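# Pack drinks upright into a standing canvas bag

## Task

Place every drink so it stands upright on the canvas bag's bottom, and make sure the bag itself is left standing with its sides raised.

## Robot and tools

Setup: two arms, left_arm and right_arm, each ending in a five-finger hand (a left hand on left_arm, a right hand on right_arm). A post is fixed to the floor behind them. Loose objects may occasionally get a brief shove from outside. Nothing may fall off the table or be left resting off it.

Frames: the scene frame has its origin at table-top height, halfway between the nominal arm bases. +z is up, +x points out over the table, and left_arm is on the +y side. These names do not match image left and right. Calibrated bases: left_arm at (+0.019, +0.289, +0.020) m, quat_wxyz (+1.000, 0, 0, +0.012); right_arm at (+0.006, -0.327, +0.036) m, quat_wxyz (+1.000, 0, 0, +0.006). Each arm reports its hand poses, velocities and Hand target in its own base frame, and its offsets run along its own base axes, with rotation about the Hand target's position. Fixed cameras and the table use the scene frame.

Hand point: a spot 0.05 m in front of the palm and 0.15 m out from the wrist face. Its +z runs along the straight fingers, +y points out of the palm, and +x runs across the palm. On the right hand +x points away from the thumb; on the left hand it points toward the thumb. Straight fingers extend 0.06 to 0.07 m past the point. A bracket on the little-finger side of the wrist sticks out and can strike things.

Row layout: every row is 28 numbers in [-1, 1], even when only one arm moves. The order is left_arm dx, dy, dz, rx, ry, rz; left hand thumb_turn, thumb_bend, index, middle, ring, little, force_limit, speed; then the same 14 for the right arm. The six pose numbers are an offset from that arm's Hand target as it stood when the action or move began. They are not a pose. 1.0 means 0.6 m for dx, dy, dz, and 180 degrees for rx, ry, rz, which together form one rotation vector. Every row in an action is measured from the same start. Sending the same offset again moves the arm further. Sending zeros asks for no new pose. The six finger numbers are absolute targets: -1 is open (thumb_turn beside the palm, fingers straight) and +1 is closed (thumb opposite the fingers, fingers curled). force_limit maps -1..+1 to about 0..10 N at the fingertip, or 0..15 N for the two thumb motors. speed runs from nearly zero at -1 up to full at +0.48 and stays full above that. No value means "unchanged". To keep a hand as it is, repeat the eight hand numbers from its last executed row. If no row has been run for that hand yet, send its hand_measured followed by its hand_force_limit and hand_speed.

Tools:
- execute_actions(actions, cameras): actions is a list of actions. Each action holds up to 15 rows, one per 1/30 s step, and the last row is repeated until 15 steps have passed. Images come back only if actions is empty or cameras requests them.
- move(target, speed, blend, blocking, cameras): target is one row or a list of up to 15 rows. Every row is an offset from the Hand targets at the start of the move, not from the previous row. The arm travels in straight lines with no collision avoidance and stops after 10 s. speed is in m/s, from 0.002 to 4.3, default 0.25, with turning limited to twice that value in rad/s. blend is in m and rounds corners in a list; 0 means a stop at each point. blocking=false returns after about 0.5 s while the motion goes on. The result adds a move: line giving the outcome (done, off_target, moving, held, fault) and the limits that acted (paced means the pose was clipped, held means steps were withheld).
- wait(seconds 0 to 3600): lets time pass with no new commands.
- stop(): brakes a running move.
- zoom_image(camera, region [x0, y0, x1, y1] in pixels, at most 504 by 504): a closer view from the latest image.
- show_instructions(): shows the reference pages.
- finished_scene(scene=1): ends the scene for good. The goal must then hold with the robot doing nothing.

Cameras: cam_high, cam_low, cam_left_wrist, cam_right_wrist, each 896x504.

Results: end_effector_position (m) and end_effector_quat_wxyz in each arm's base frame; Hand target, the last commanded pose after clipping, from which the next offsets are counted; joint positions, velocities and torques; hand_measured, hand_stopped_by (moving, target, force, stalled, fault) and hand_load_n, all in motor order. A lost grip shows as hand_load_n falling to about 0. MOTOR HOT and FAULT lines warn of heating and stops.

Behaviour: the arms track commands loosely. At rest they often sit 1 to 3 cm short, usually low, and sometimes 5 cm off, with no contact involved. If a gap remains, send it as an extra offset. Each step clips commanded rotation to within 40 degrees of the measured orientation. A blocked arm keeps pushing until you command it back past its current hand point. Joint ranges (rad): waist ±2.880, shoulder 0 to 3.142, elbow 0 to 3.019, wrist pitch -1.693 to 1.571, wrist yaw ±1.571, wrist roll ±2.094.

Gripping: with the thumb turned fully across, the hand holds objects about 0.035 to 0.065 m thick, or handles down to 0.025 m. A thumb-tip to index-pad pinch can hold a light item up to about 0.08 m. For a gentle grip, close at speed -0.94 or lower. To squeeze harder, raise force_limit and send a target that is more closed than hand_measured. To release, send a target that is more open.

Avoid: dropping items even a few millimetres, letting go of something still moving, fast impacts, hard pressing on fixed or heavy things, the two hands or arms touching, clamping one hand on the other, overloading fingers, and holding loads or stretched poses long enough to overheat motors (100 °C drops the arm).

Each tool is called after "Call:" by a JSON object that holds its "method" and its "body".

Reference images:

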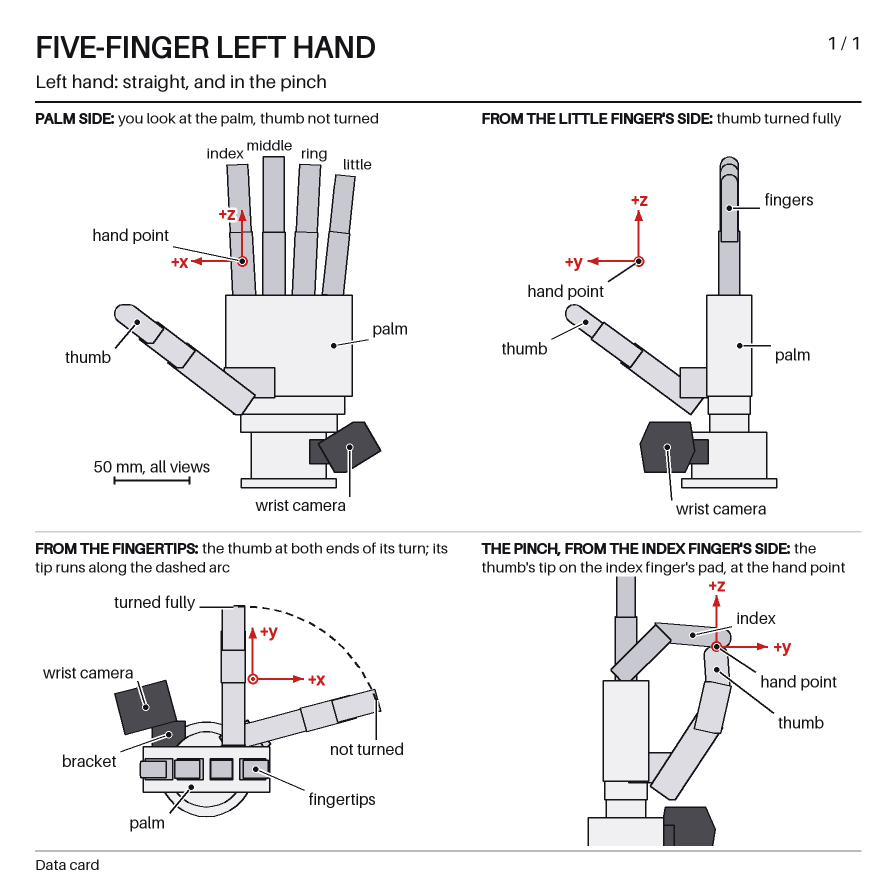

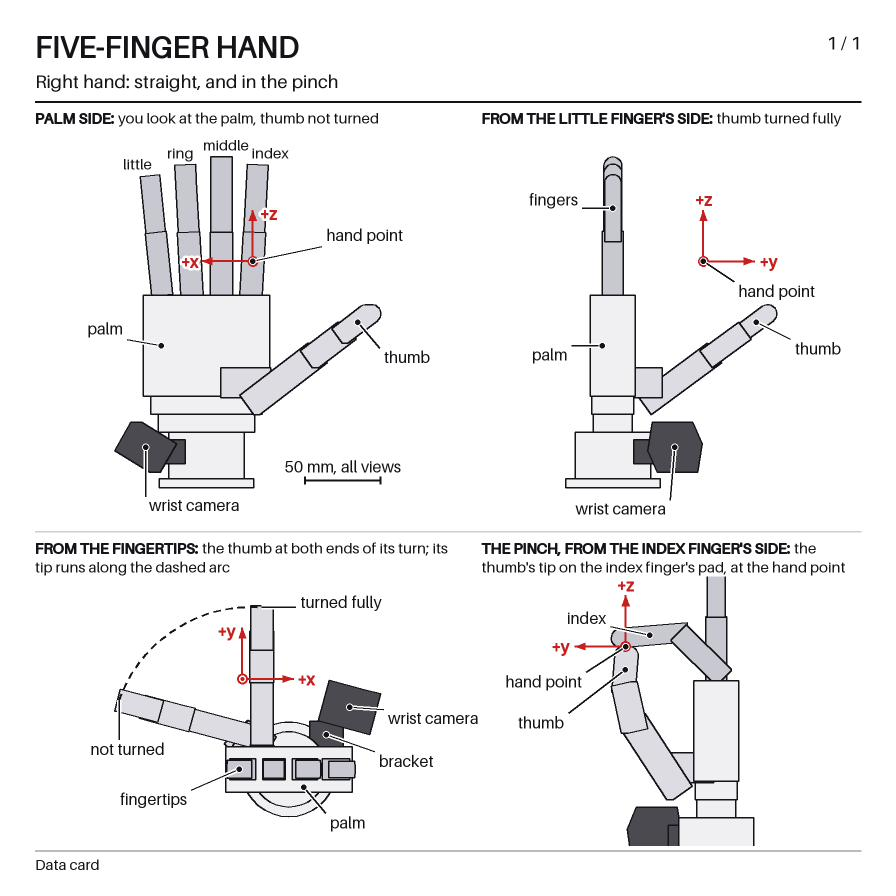

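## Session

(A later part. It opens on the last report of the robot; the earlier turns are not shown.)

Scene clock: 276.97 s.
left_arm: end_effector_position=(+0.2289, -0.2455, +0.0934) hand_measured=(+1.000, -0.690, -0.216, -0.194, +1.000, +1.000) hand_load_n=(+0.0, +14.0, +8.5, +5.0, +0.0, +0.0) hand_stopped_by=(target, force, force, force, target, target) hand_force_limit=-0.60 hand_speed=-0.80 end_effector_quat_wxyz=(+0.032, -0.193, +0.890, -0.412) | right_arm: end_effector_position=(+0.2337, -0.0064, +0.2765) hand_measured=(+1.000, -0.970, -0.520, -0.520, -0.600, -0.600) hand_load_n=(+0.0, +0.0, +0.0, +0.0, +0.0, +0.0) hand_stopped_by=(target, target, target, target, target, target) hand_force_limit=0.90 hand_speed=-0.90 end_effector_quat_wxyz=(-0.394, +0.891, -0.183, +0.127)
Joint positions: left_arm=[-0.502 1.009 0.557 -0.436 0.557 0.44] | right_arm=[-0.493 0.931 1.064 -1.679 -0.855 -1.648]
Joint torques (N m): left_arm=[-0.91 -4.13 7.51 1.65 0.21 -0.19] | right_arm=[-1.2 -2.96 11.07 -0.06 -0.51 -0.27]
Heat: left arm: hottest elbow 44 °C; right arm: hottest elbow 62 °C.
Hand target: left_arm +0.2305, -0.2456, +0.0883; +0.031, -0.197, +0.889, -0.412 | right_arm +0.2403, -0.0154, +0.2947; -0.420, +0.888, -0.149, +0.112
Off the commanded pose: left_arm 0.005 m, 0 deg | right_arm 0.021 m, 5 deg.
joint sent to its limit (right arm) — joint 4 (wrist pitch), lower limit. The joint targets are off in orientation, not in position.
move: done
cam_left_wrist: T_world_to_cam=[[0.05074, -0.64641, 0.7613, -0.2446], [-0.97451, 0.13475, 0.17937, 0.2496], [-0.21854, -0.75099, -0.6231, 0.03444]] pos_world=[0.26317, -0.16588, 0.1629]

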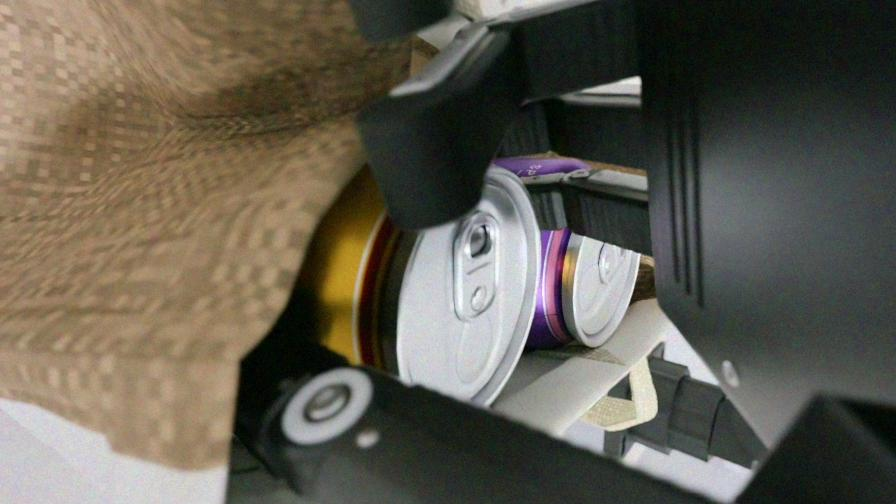

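Call:
{"method": "move", "body": {"target": [[0,0,0.0095,0,0,0,1,0.3,0.2,0.2,1,1,-0.6,-0.8,0,0,0,0,0,0,1,-0.97,-0.52,-0.52,-0.6,-0.6,0.9,-0.9]], "speed": 0.03}}

Call:
{"method": "move", "body": {"target": [[0,0,0,0,0,0,1,-0.76,-0.32,-0.30,1,1,-0.6,-0.96,0,0,0,0,0,0,1,-0.97,-0.52,-0.52,-0.6,-0.6,0.9,-0.9]], "speed": 0.03, "cameras": ["cam_high","cam_left_wrist"]}}

Scene clock: 278.17 s.
left_arm: end_effector_position=(+0.2289, -0.2455, +0.0934) hand_measured=(+1.000, -0.690, -0.216, -0.194, +1.000, +1.000) hand_load_n=(+0.0, +14.0, +8.5, +5.5, +0.0, +0.0) hand_stopped_by=(target, force, force, force, target, target) hand_force_limit=-0.60 hand_speed=-0.80 end_effector_quat_wxyz=(+0.032, -0.193, +0.890, -0.412) | right_arm: end_effector_position=(+0.2337, -0.0064, +0.2765) hand_measured=(+1.000, -0.970, -0.520, -0.520, -0.600, -0.600) hand_load_n=(+0.0, +0.0, -0.5, +0.0, +0.0, +0.0) hand_stopped_by=(target, target, target, target, target, target) hand_force_limit=0.90 hand_speed=-0.90 end_effector_quat_wxyz=(-0.394, +0.891, -0.183, +0.127)
Joint positions: left_arm=[-0.502 1.009 0.557 -0.436 0.557 0.44] | right_arm=[-0.493 0.931 1.064 -1.679 -0.855 -1.648]
Joint torques (N m): left_arm=[-0.91 -4.84 8.31 0.99 0.21 -0.19] | right_arm=[-1.14 -2.9 11.04 -0.06 -0.51 -0.27]
Heat: left arm: hottest elbow 44 °C; right arm: hottest elbow 62 °C.
Hand target: left_arm +0.2305, -0.2456, +0.0940; +0.031, -0.197, +0.889, -0.412 | right_arm +0.2403, -0.0154, +0.2947; -0.420, +0.888, -0.149, +0.112
Off the commanded pose: left_arm 0.002 m, 0 deg | right_arm 0.021 m, 5 deg.
joint sent to its limit (right arm) — joint 4 (wrist pitch), lower limit. The joint targets are off in orientation, not in position.
move: done

Scene clock: 279.63 s.
left_arm: end_effector_position=(+0.2289, -0.2455, +0.0934) hand_measured=(+1.000, -0.760, -0.320, -0.300, +1.000, +1.000) hand_load_n=(+0.0, +0.0, +0.0, +0.0, +0.0, +0.0) hand_stopped_by=(target, target, target, target, target, target) hand_force_limit=-0.60 hand_speed=-0.96 end_effector_quat_wxyz=(+0.032, -0.193, +0.890, -0.412) | right_arm: end_effector_position=(+0.2337, -0.0064, +0.2765) hand_measured=(+1.000, -0.970, -0.520, -0.520, -0.600, -0.600) hand_load_n=(+0.0, +0.0, +0.0, +0.0, +0.0, +0.0) hand_stopped_by=(target, target, target, target, target, target) hand_force_limit=0.90 hand_speed=-0.90 end_effector_quat_wxyz=(-0.394, +0.891, -0.183, +0.127)
Joint positions: left_arm=[-0.502 1.009 0.557 -0.436 0.557 0.44] | right_arm=[-0.493 0.931 1.064 -1.679 -0.855 -1.648]
Joint torques (N m): left_arm=[-0.85 -4.84 8.31 0.98 0.2 -0.19] | right_arm=[-1.14 -2.84 11.03 -0.03 -0.5 -0.27]
Heat: left arm: hottest elbow 44 °C; right arm: hottest elbow 62 °C.
Hand target: left_arm +0.2305, -0.2456, +0.0940; +0.031, -0.197, +0.889, -0.412 | right_arm +0.2403, -0.0154, +0.2947; -0.420, +0.888, -0.149, +0.112
Off the commanded pose: left_arm 0.002 m, 0 deg | right_arm 0.021 m, 5 deg.
joint sent to its limit (right arm) — joint 4 (wrist pitch), lower limit. The joint targets are off in orientation, not in position.
move: done
cam_left_wrist: T_world_to_cam=[[0.05074, -0.64641, 0.7613, -0.2446], [-0.97451, 0.13475, 0.17937, 0.2496], [-0.21854, -0.75099, -0.6231, 0.03444]] pos_world=[0.26317, -0.16588, 0.1629]

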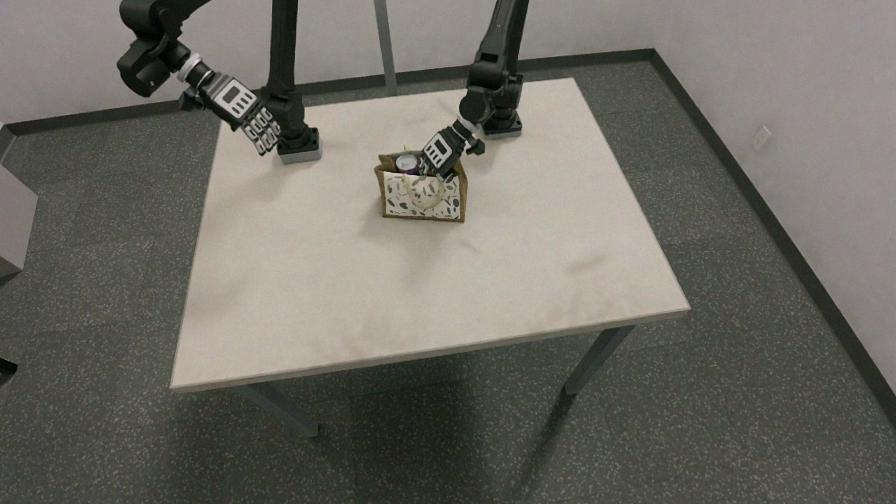

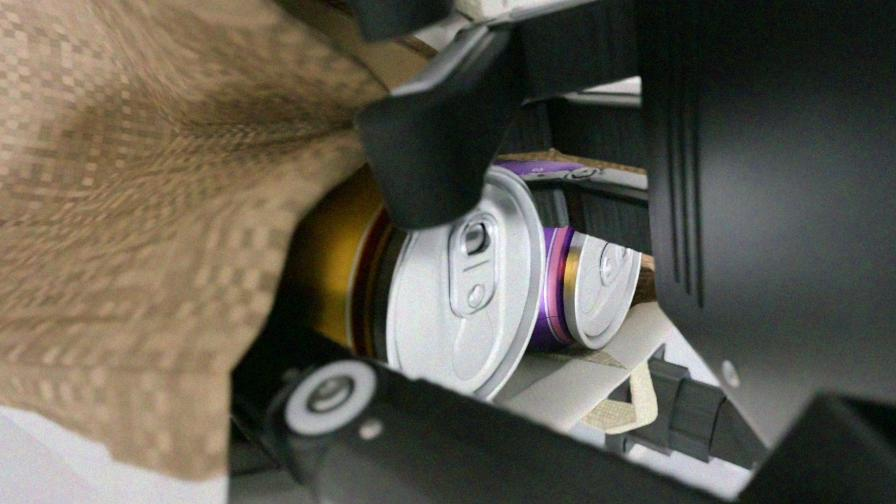

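Call:
{"method": "move", "body": {"target": [[0,0,0,0,0,0,1,-0.9,-0.42,-0.46,1,1,-0.6,-0.9,0,0,0,0,0,0,1,-0.97,-0.52,-0.52,-0.6,-0.6,0.9,-0.9]], "speed": 0.03, "cameras": ["cam_high","cam_low","cam_left_wrist"]}}

Call:
{"method": "zoom_image", "body": {"camera": "cam_high", "region": [380, 140, 470, 210]}}

Scene clock: 281.33 s.
left_arm: end_effector_position=(+0.2289, -0.2455, +0.0934) hand_measured=(+1.000, -0.900, -0.420, -0.460, +1.000, +1.000) hand_load_n=(+0.0, +0.0, -0.5, +0.0, +0.0, +0.0) hand_stopped_by=(target, target, target, target, target, target) hand_force_limit=-0.60 hand_speed=-0.90 end_effector_quat_wxyz=(+0.032, -0.193, +0.890, -0.412) | right_arm: end_effector_position=(+0.2337, -0.0064, +0.2765) hand_measured=(+1.000, -0.970, -0.520, -0.520, -0.600, -0.600) hand_load_n=(+0.0, +0.0, +0.0, +0.0, +0.0, +0.0) hand_stopped_by=(target, target, target, target, target, target) hand_force_limit=0.90 hand_speed=-0.90 end_effector_quat_wxyz=(-0.394, +0.891, -0.183, +0.127)
Joint positions: left_arm=[-0.502 1.009 0.557 -0.436 0.557 0.44] | right_arm=[-0.493 0.931 1.064 -1.679 -0.855 -1.648]
Joint torques (N m): left_arm=[-0.97 -4.84 8.31 0.98 0.21 -0.19] | right_arm=[-1.2 -2.78 11.07 -0.03 -0.5 -0.27]
Heat: left arm: hottest elbow 44 °C; right arm: hottest elbow 62 °C.
Hand target: left_arm +0.2305, -0.2456, +0.0940; +0.031, -0.197, +0.889, -0.412 | right_arm +0.2403, -0.0154, +0.2947; -0.420, +0.888, -0.149, +0.112
Off the commanded pose: left_arm 0.002 m, 0 deg | right_arm 0.021 m, 5 deg.
joint sent to its limit (right arm) — joint 4 (wrist pitch), lower limit. The joint targets are off in orientation, not in position.
move: done
cam_left_wrist: T_world_to_cam=[[0.05074, -0.64641, 0.7613, -0.2446], [-0.97451, 0.13475, 0.17937, 0.2496], [-0.21854, -0.75099, -0.6231, 0.03444]] pos_world=[0.26317, -0.16588, 0.1629]

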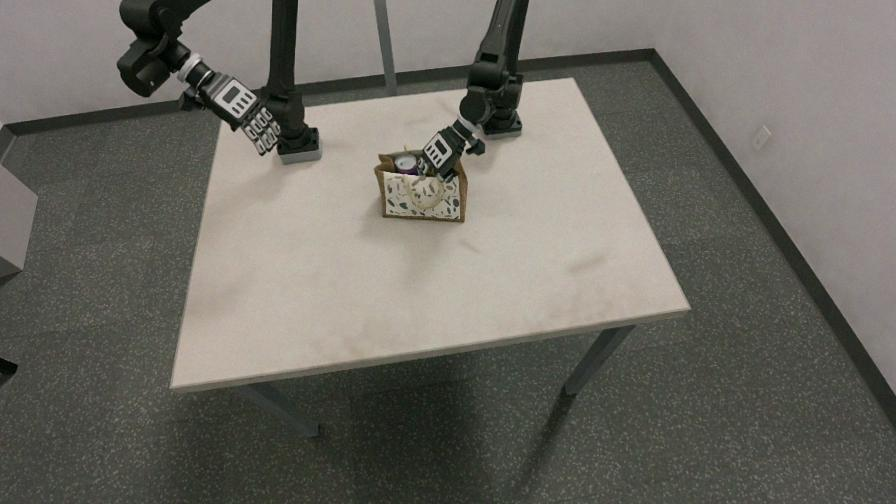

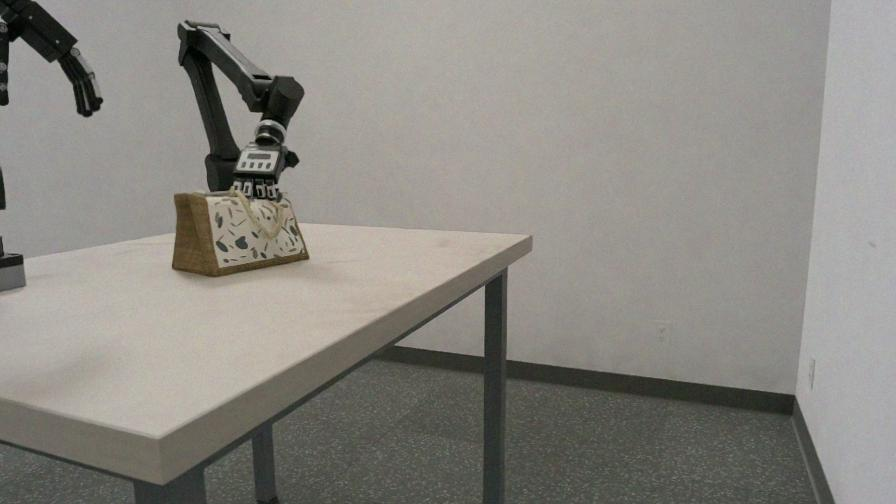

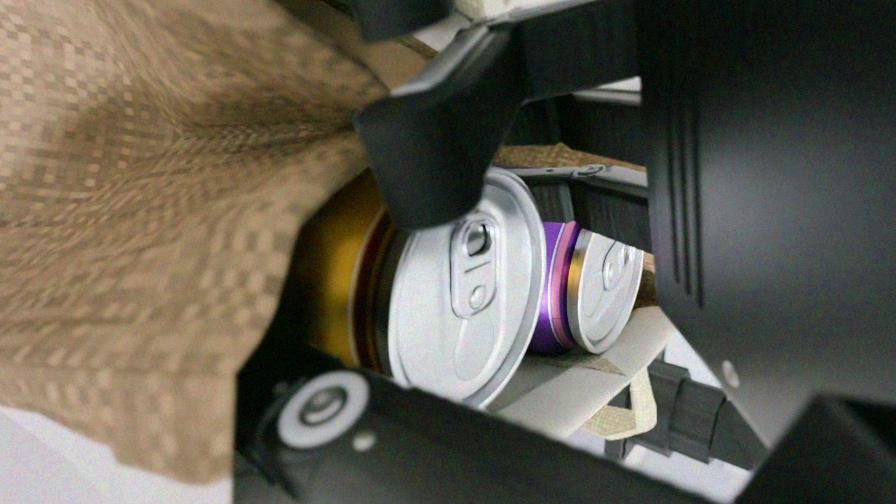

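Scaled by 5.600 from the camera's image (finer frame: 1280x720).

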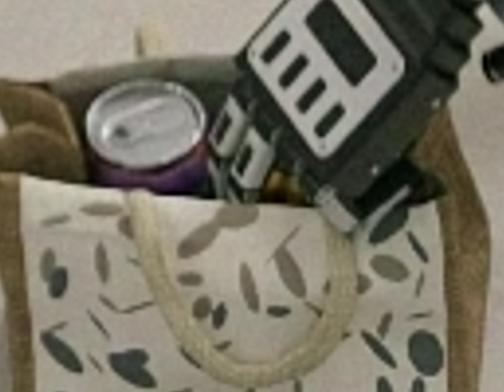

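Call:
{"method": "move", "body": {"target": [[0.006,-0.010,0.03,0,0,0,1,-0.9,-0.42,-0.46,1,1,-0.6,-0.9,0,0,0,0,0,0,1,-0.97,-0.52,-0.52,-0.6,-0.6,0.9,-0.9]], "speed": 0.03, "cameras": ["cam_left_wrist"]}}

Scene clock: 282.77 s.
left_arm: end_effector_position=(+0.2248, -0.2426, +0.0935) hand_measured=(+1.000, -0.900, -0.420, -0.460, +1.000, +1.000) hand_load_n=(+0.0, +0.0, -0.5, +0.0, +0.0, +0.0) hand_stopped_by=(target, target, target, target, target, target) hand_force_limit=-0.60 hand_speed=-0.90 end_effector_quat_wxyz=(+0.023, -0.202, +0.893, -0.402) | right_arm: end_effector_position=(+0.2337, -0.0064, +0.2765) hand_measured=(+1.000, -0.970, -0.520, -0.520, -0.600, -0.600) hand_load_n=(+0.0, -0.5, +0.0, +0.0, +0.0, +0.0) hand_stopped_by=(target, target, target, target, target, target) hand_force_limit=0.90 hand_speed=-0.90 end_effector_quat_wxyz=(-0.394, +0.891, -0.183, +0.127)
Joint positions: left_arm=[-0.502 1.008 0.565 -0.473 0.552 0.433] | right_arm=[-0.493 0.931 1.064 -1.679 -0.855 -1.648]
Joint torques (N m): left_arm=[-2.02 -5.54 10.93 0.58 0.14 -0.24] | right_arm=[-1.2 -2.9 11.06 -0.06 -0.5 -0.27]
Heat: left arm: hottest elbow 44 °C; right arm: hottest elbow 62 °C.
Hand target: left_arm +0.2340, -0.2516, +0.1120; +0.031, -0.197, +0.889, -0.412 | right_arm +0.2403, -0.0154, +0.2947; -0.420, +0.888, -0.149, +0.112
Off the commanded pose: left_arm 0.023 m, 2 deg | right_arm 0.021 m, 5 deg.
joint sent to its limit (right arm) — joint 4 (wrist pitch), lower limit. The joint targets are off in orientation, not in position.
move: off_target (left_arm)
cam_left_wrist: T_world_to_cam=[[0.07682, -0.65799, 0.74909, -0.25015], [-0.97024, 0.1237, 0.20816, 0.23887], [-0.22963, -0.74279, -0.62891, 0.04077]] pos_world=[0.26034, -0.16386, 0.1633]

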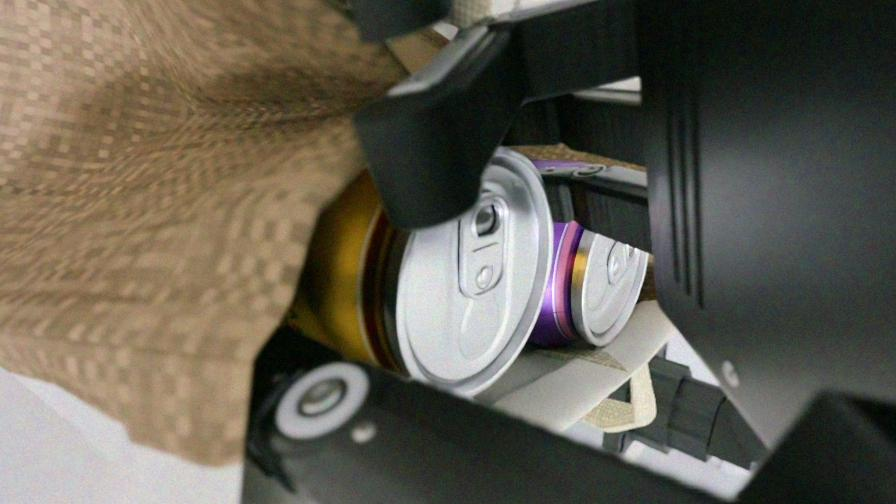

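Call:
{"method": "move", "body": {"target": [[0.007,-0.004,0.035,0,0,0,1,-0.9,-0.42,-0.46,1,1,-0.6,-0.9,0,0,0,0,0,0,1,-0.97,-0.52,-0.52,-0.6,-0.6,0.9,-0.9]], "speed": 0.03, "cameras": ["cam_left_wrist", "cam_high"]}}

Call:
{"method": "zoom_image", "body": {"camera": "cam_high", "region": [380, 140, 470, 210]}}

Scene clock: 284.30 s.
left_arm: end_effector_position=(+0.2295, -0.2452, +0.1138) hand_measured=(+1.000, -0.900, -0.420, -0.460, +1.000, +1.000) hand_load_n=(+0.0, +0.0, +0.0, +0.0, +0.0, +0.0) hand_stopped_by=(target, target, target, target, target, target) hand_force_limit=-0.60 hand_speed=-0.90 end_effector_quat_wxyz=(+0.022, -0.203, +0.893, -0.402) | right_arm: end_effector_position=(+0.2337, -0.0064, +0.2765) hand_measured=(+1.000, -0.970, -0.520, -0.520, -0.600, -0.600) hand_load_n=(+0.0, +0.0, +0.0, +0.0, +0.0, +0.0) hand_stopped_by=(target, target, target, target, target, target) hand_force_limit=0.90 hand_speed=-0.90 end_effector_quat_wxyz=(-0.394, +0.891, -0.183, +0.127)
Joint positions: left_arm=[-0.502 0.997 0.617 -0.537 0.551 0.43] | right_arm=[-0.493 0.931 1.064 -1.679 -0.855 -1.648]
Joint torques (N m): left_arm=[-2.08 -5.6 11.17 0.66 0.15 -0.22] | right_arm=[-1.32 -2.84 11.07 -0.05 -0.5 -0.27]
Heat: left arm: hottest elbow 44 °C; right arm: hottest elbow 62 °C.
Hand target: left_arm +0.2383, -0.2540, +0.1330; +0.031, -0.197, +0.889, -0.412 | right_arm +0.2403, -0.0154, +0.2947; -0.420, +0.888, -0.149, +0.112
Off the commanded pose: left_arm 0.023 m, 2 deg | right_arm 0.021 m, 5 deg.
joint sent to its limit (right arm) — joint 4 (wrist pitch), lower limit. The joint targets are off in orientation, not in position.
move: off_target (left_arm)
cam_left_wrist: T_world_to_cam=[[0.07983, -0.65813, 0.74866, -0.26817], [-0.96993, 0.12196, 0.21064, 0.2387], [-0.22994, -0.74296, -0.6286, 0.05268]] pos_world=[0.26504, -0.16647, 0.1836]
Images, in order (width x height): cam_high 896x504, cam_left_wrist 896x504.

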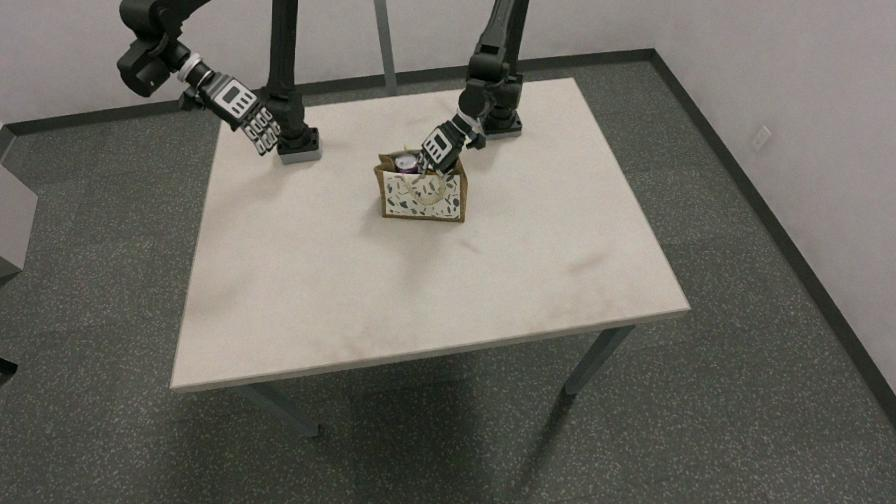

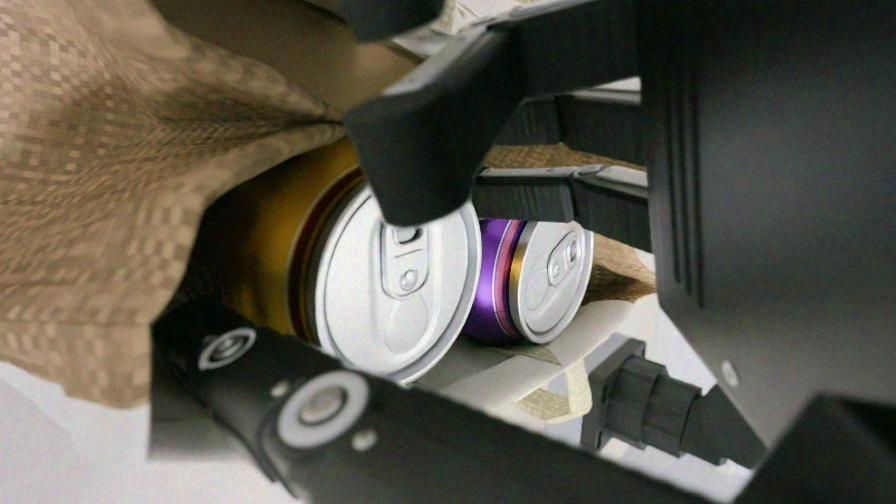

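Scaled by 5.600 from the camera's image (finer frame: 1280x720).

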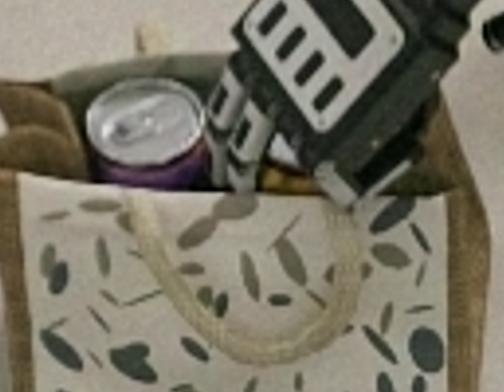

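Call:
{"method": "move", "body": {"target": [[0.0,0.0,0.06,0,0,0,1,-0.9,-0.42,-0.46,1,1,-0.6,-0.9,0,0,0,0,0,0,1,-0.97,-0.52,-0.52,-0.6,-0.6,0.9,-0.9]], "speed": 0.06, "cameras": ["cam_left_wrist", "cam_high"]}}

Call:
{"method": "zoom_image", "body": {"camera": "cam_high", "region": [380, 140, 470, 210]}}

Scene clock: 285.73 s.
left_arm: end_effector_position=(+0.2311, -0.2461, +0.1497) hand_measured=(+1.000, -0.900, -0.420, -0.460, +1.000, +1.000) hand_load_n=(+0.0, +0.0, +0.0, +0.0, +0.0, +0.0) hand_stopped_by=(target, target, target, target, target, target) hand_force_limit=-0.60 hand_speed=-0.90 end_effector_quat_wxyz=(+0.022, -0.203, +0.892, -0.402) | right_arm: end_effector_position=(+0.2337, -0.0064, +0.2765) hand_measured=(+1.000, -0.970, -0.520, -0.520, -0.600, -0.600) hand_load_n=(+0.0, +0.0, +0.0, +0.0, +0.0, +0.0) hand_stopped_by=(target, target, target, target, target, target) hand_force_limit=0.90 hand_speed=-0.90 end_effector_quat_wxyz=(-0.394, +0.891, -0.183, +0.127)
Joint positions: left_arm=[-0.502 0.962 0.696 -0.649 0.551 0.43] | right_arm=[-0.493 0.931 1.064 -1.679 -0.855 -1.648]
Joint torques (N m): left_arm=[-2.08 -5.36 11.44 0.62 0.16 -0.22] | right_arm=[-1.14 -2.96 11.03 -0.1 -0.5 -0.27]
Heat: left arm: hottest elbow 44 °C; right arm: hottest elbow 62 °C.
Hand target: left_arm +0.2382, -0.2539, +0.1690; +0.031, -0.197, +0.889, -0.412 | right_arm +0.2403, -0.0154, +0.2947; -0.420, +0.888, -0.149, +0.112
Off the commanded pose: left_arm 0.022 m, 2 deg | right_arm 0.021 m, 5 deg.
joint sent to its limit (right arm) — joint 4 (wrist pitch), lower limit. The joint targets are off in orientation, not in position.
move: off_target (left_arm)
cam_left_wrist: T_world_to_cam=[[0.07928, -0.65748, 0.74929, -0.29549], [-0.97018, 0.1218, 0.20953, 0.23291], [-0.22903, -0.74356, -0.62822, 0.07449]] pos_world=[0.26645, -0.16727, 0.2194]
Images, in order (width x height): cam_high 896x504, cam_left_wrist 896x504.

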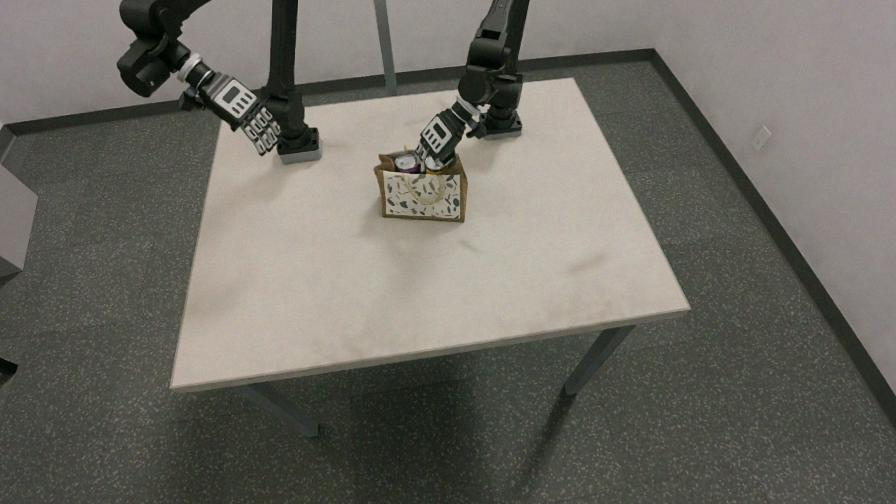

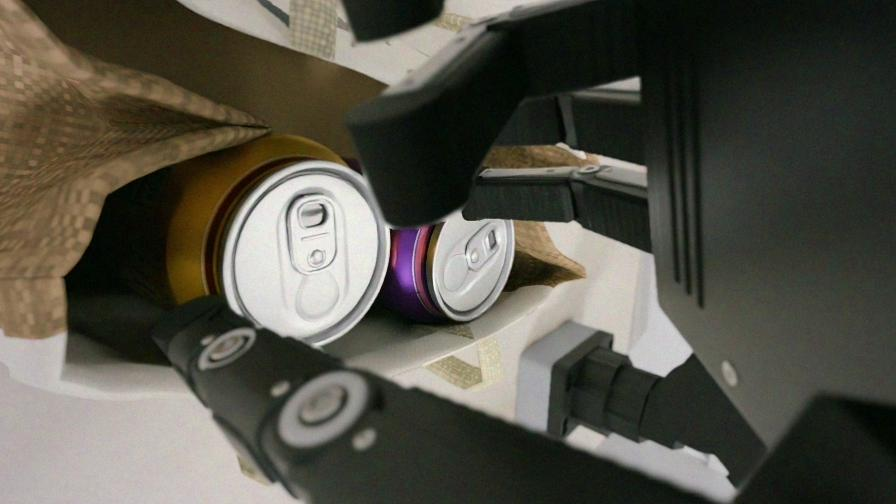

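Scaled by 5.600 from the camera's image (finer frame: 1280x720).

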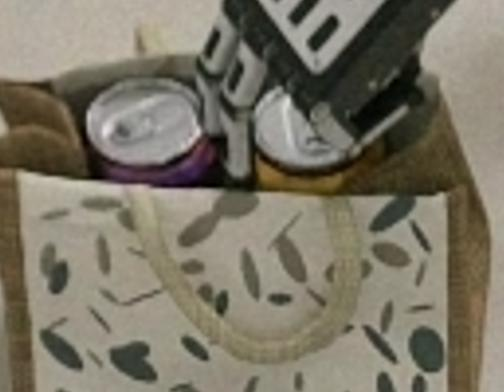

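Call:
{"method": "move", "body": {"target": [[0.0,0.0,0.09,0,0,0,1,-0.9,-0.42,-0.46,1,1,-0.6,-0.9,0,0,0,0,0,0,1,-0.97,-0.52,-0.52,-0.6,-0.6,0.9,-0.9]], "speed": 0.08, "cameras": ["cam_left_wrist", "cam_high", "cam_low"]}}

Call:
{"method": "zoom_image", "body": {"camera": "cam_high", "region": [370, 140, 480, 230]}}

Scene clock: 287.30 s.
left_arm: end_effector_position=(+0.2332, -0.2473, +0.2033) hand_measured=(+1.000, -0.900, -0.420, -0.460, +1.000, +1.000) hand_load_n=(+0.0, -0.5, +0.0, +0.0, +0.0, +0.0) hand_stopped_by=(target, target, target, target, target, target) hand_force_limit=-0.60 hand_speed=-0.90 end_effector_quat_wxyz=(+0.022, -0.203, +0.892, -0.402) | right_arm: end_effector_position=(+0.2337, -0.0064, +0.2765) hand_measured=(+1.000, -0.970, -0.520, -0.520, -0.600, -0.600) hand_load_n=(+0.0, +0.0, +0.0, +0.0, +0.0, +0.0) hand_stopped_by=(target, target, target, target, target, target) hand_force_limit=0.90 hand_speed=-0.90 end_effector_quat_wxyz=(-0.394, +0.891, -0.183, +0.127)
Joint positions: left_arm=[-0.502 0.937 0.825 -0.803 0.551 0.43] | right_arm=[-0.493 0.931 1.064 -1.679 -0.855 -1.648]
Joint torques (N m): left_arm=[-1.96 -5.25 11.69 0.55 0.15 -0.21] | right_arm=[-1.2 -2.84 11.06 -0.08 -0.49 -0.27]
Heat: left arm: hottest elbow 45 °C; right arm: hottest elbow 63 °C.
Hand target: left_arm +0.2382, -0.2539, +0.2229; +0.031, -0.197, +0.889, -0.412 | right_arm +0.2403, -0.0154, +0.2947; -0.420, +0.888, -0.149, +0.112
Off the commanded pose: left_arm 0.021 m, 2 deg | right_arm 0.021 m, 5 deg.
joint sent to its limit (right arm) — joint 4 (wrist pitch), lower limit. The joint targets are off in orientation, not in position.
move: off_target (left_arm)
cam_left_wrist: T_world_to_cam=[[0.07959, -0.65743, 0.74931, -0.33669], [-0.97016, 0.12163, 0.20976, 0.22376], [-0.22904, -0.74364, -0.62813, 0.10771]] pos_world=[0.26855, -0.16847, 0.273]
Images, in order (width x height): cam_high 896x504, cam_low 896x504, cam_left_wrist 896x504.

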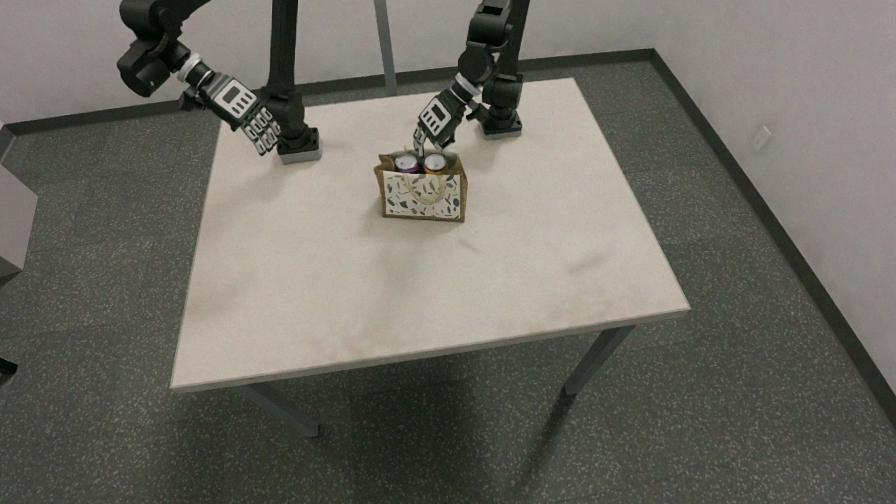

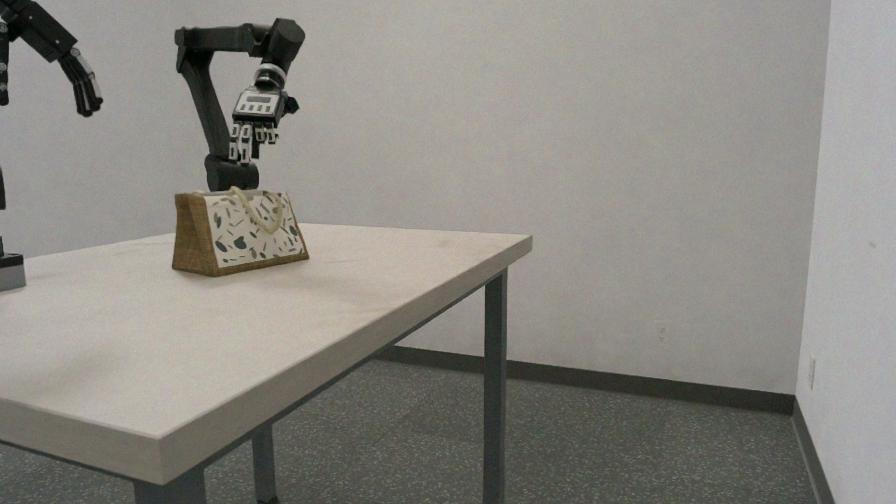

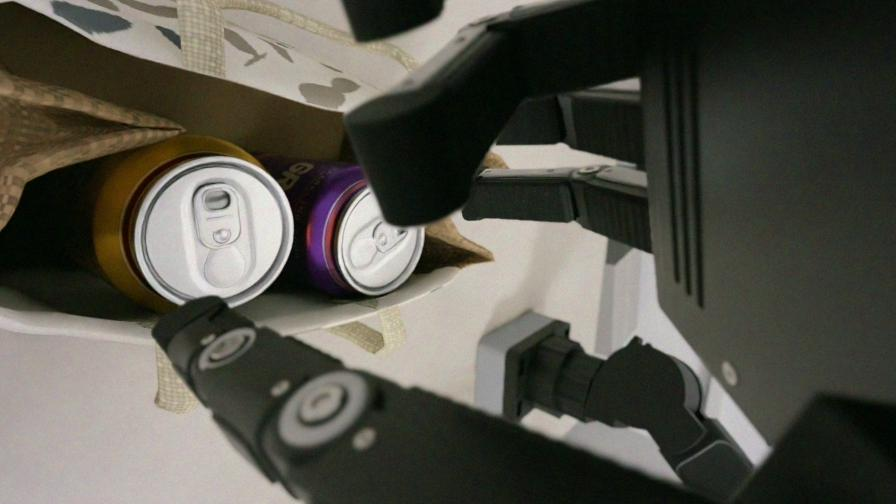

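Scaled by 4.582 from the camera's image (finer frame: 1280x720).

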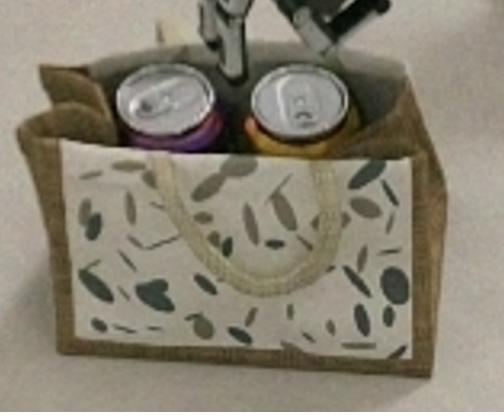

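Call:
{"method": "move", "body": {"target": [[0.0,0.0,0.08,0,0,0,1,-0.9,-0.42,-0.46,1,1,-0.6,-0.9,0,0,0,0,0,0,1,-0.97,-0.52,-0.52,-0.6,-0.6,0.9,-0.9],[-0.02,0.2,0.08,0,0,0,1,-0.9,-0.42,-0.46,1,1,-0.6,-0.9,0,0,0,0,0,0,1,-0.97,-0.52,-0.52,-0.6,-0.6,0.9,-0.9]], "blend": 0.02, "speed": 0.15, "cameras": ["cam_left_wrist", "cam_high", "cam_low","cam_right_wrist"]}}

Call:
{"method": "zoom_image", "body": {"camera": "cam_high", "region": [370, 140, 480, 230]}}

Call:
{"method": "zoom_image", "body": {"camera": "cam_low", "region": [160, 150, 320, 290]}}

Scene clock: 289.97 s.
left_arm: end_effector_position=(+0.2169, -0.1364, +0.2563) hand_measured=(+1.000, -0.900, -0.420, -0.460, +1.000, +1.000) hand_load_n=(+0.0, +0.0, +0.0, +0.0, +0.0, +0.0) hand_stopped_by=(target, target, target, target, target, target) hand_force_limit=-0.60 hand_speed=-0.90 end_effector_quat_wxyz=(+0.018, -0.200, +0.890, -0.408) | right_arm: end_effector_position=(+0.2337, -0.0064, +0.2765) hand_measured=(+1.000, -0.970, -0.520, -0.520, -0.600, -0.600) hand_load_n=(+0.0, +0.0, +0.0, +0.0, +0.0, +0.0) hand_stopped_by=(target, target, target, target, target, target) hand_force_limit=0.90 hand_speed=-0.90 end_effector_quat_wxyz=(-0.394, +0.891, -0.183, +0.127)
Joint positions: left_arm=[-0.087 0.847 0.94 -1.296 0.776 0.889] | right_arm=[-0.493 0.931 1.064 -1.679 -0.855 -1.648]
Joint torques (N m): left_arm=[0.03 -2.67 11.36 0.18 0.52 -0.01] | right_arm=[-1.08 -2.96 11.06 -0.06 -0.51 -0.27]
Heat: left arm: hottest elbow 45 °C; right arm: hottest elbow 63 °C.
Hand target: left_arm +0.2263, -0.1340, +0.2710; +0.031, -0.197, +0.889, -0.412 | right_arm +0.2403, -0.0154, +0.2947; -0.420, +0.888, -0.149, +0.112
Off the commanded pose: left_arm 0.018 m, 2 deg | right_arm 0.021 m, 5 deg.
joint sent to its limit (right arm) — joint 4 (wrist pitch), lower limit. The joint targets are off in orientation, not in position.
move: off_target (left_arm)
cam_left_wrist: T_world_to_cam=[[0.07623, -0.64736, 0.75836, -0.3024], [-0.96839, 0.13312, 0.21098, 0.18417], [-0.23753, -0.75047, -0.61675, 0.21772]] pos_world=[0.25312, -0.05688, 0.32475]
cam_right_wrist: T_world_to_cam=[[-0.0154, -0.71799, -0.69588, 0.19352], [-0.982, -0.12016, 0.14571, 0.18473], [-0.18824, 0.6856, -0.70322, 0.35768]] pos_world=[0.25172, -0.08408, 0.35928]

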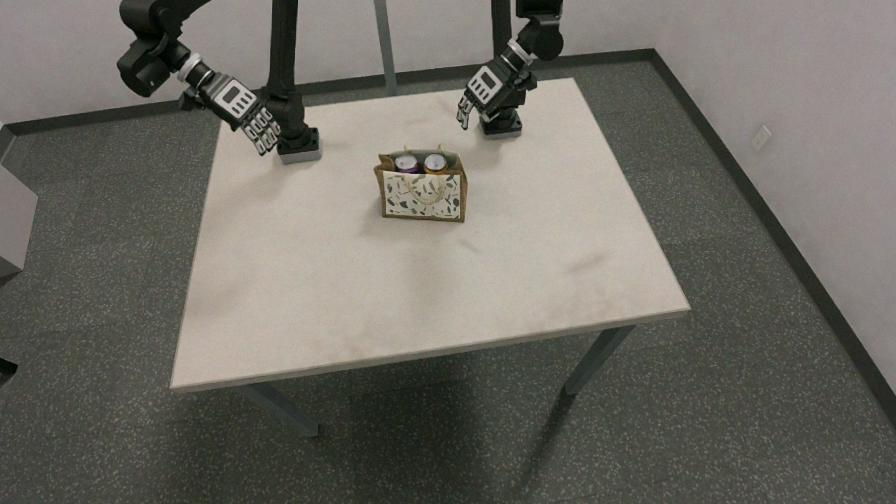

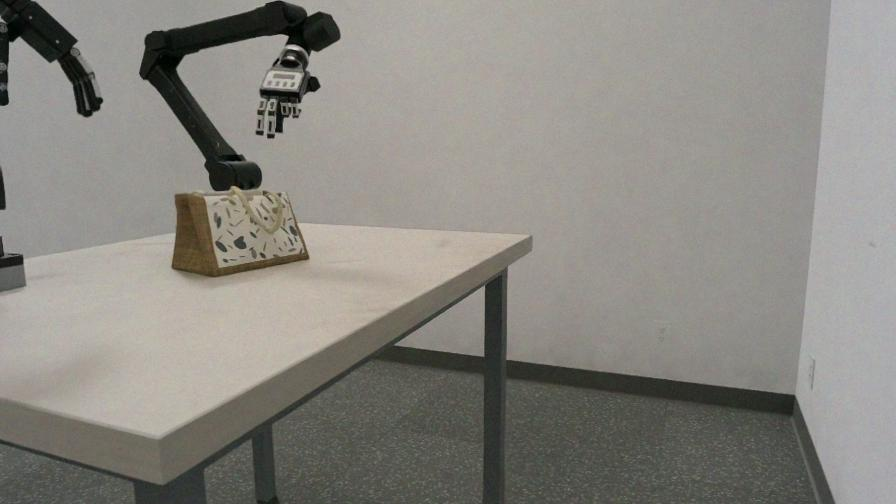

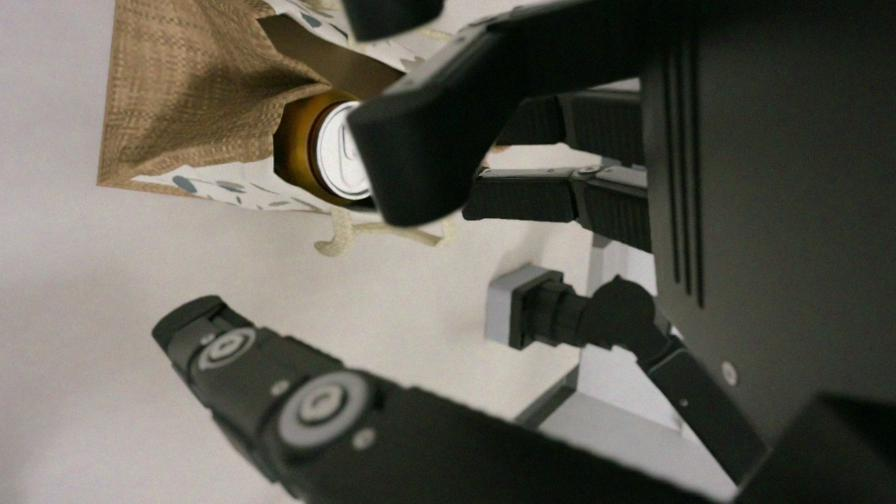

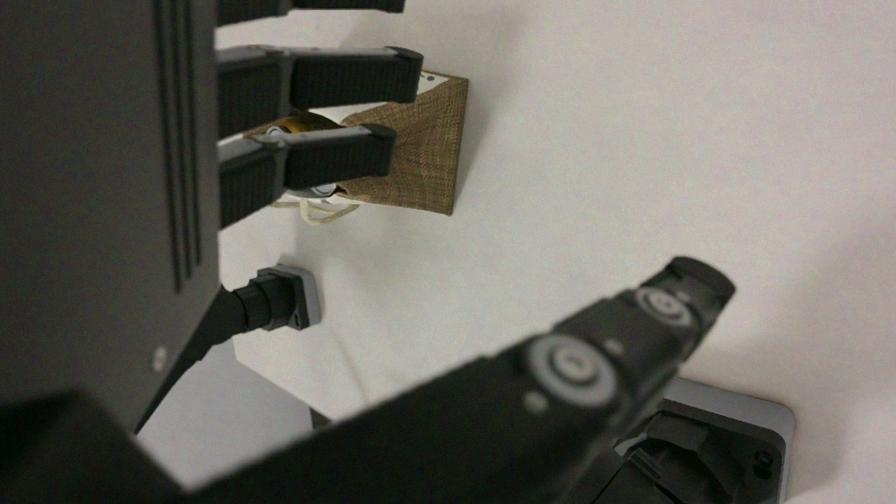

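Scaled by 4.582 from the camera's image (finer frame: 1280x720).

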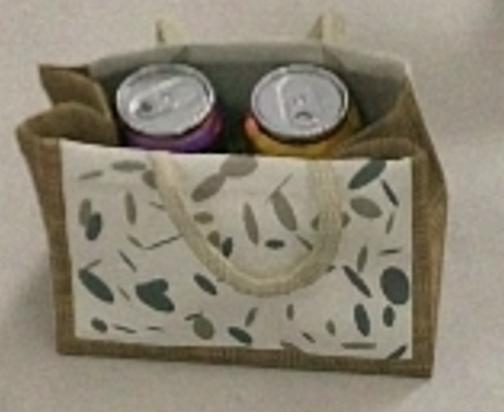

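Scaled by 3.150 from the camera's image (finer frame: 1280x720).

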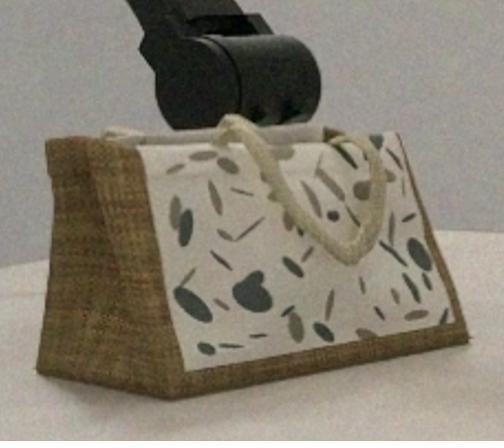

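Call:
{"method": "wait", "body": {"seconds": 3, "cameras": ["cam_high"]}}

Call:
{"method": "zoom_image", "body": {"camera": "cam_high", "region": [370, 140, 480, 230]}}

Scene clock: 293.50 s.
left_arm: end_effector_position=(+0.2169, -0.1364, +0.2563) hand_measured=(+1.000, -0.900, -0.420, -0.460, +1.000, +1.000) hand_load_n=(+0.0, +0.0, +0.0, +0.0, +0.0, +0.0) hand_stopped_by=(target, target, target, target, target, target) hand_force_limit=-0.60 hand_speed=-0.90 end_effector_quat_wxyz=(+0.018, -0.200, +0.890, -0.408) | right_arm: end_effector_position=(+0.2337, -0.0064, +0.2765) hand_measured=(+1.000, -0.970, -0.520, -0.520, -0.600, -0.600) hand_load_n=(+0.0, +0.0, +0.0, +0.0, +0.0, +0.0) hand_stopped_by=(target, target, target, target, target, target) hand_force_limit=0.90 hand_speed=-0.90 end_effector_quat_wxyz=(-0.394, +0.891, -0.183, +0.127)
Joint positions: left_arm=[-0.087 0.847 0.94 -1.296 0.776 0.89] | right_arm=[-0.493 0.931 1.064 -1.679 -0.855 -1.648]
Joint torques (N m): left_arm=[-0.03 -2.67 11.36 0.18 0.52 -0.03] | right_arm=[-1.14 -2.84 11.06 -0.05 -0.49 -0.27]
Heat: left arm: hottest elbow 46 °C; right arm: hottest elbow 63 °C.
Hand target: left_arm +0.2263, -0.1340, +0.2710; +0.031, -0.197, +0.889, -0.412 | right_arm +0.2403, -0.0154, +0.2947; -0.420, +0.888, -0.149, +0.112
Off the commanded pose: left_arm 0.018 m, 2 deg | right_arm 0.021 m, 5 deg.
wait: 3.00 s; at rest from the start

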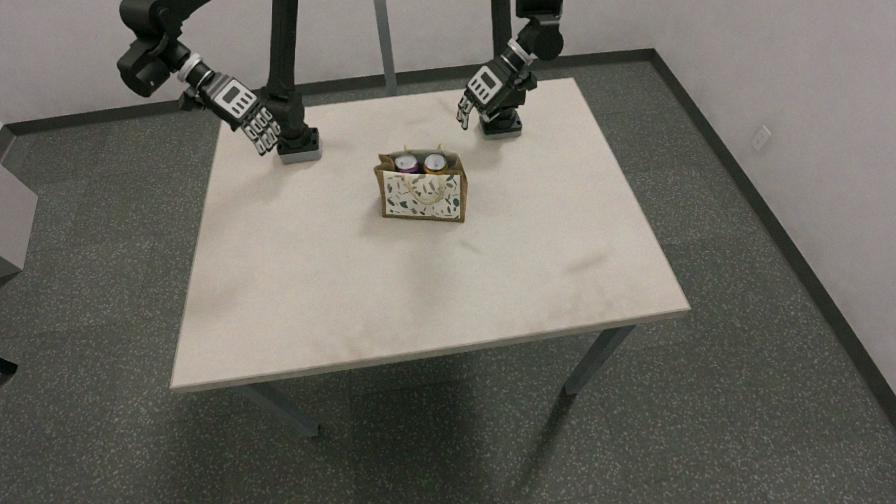

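Scaled by 4.582 from the camera's image (finer frame: 1280x720).

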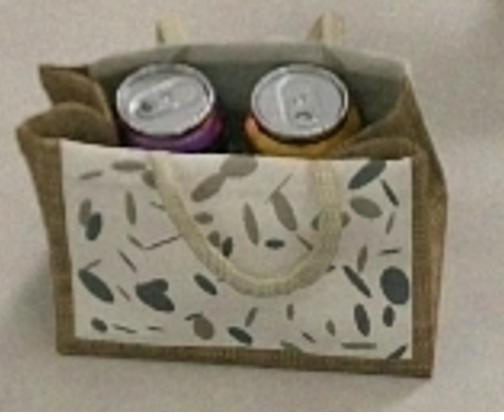

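Call:
{"method": "finished_scene", "body": {}}

The scene is finished: the task was done.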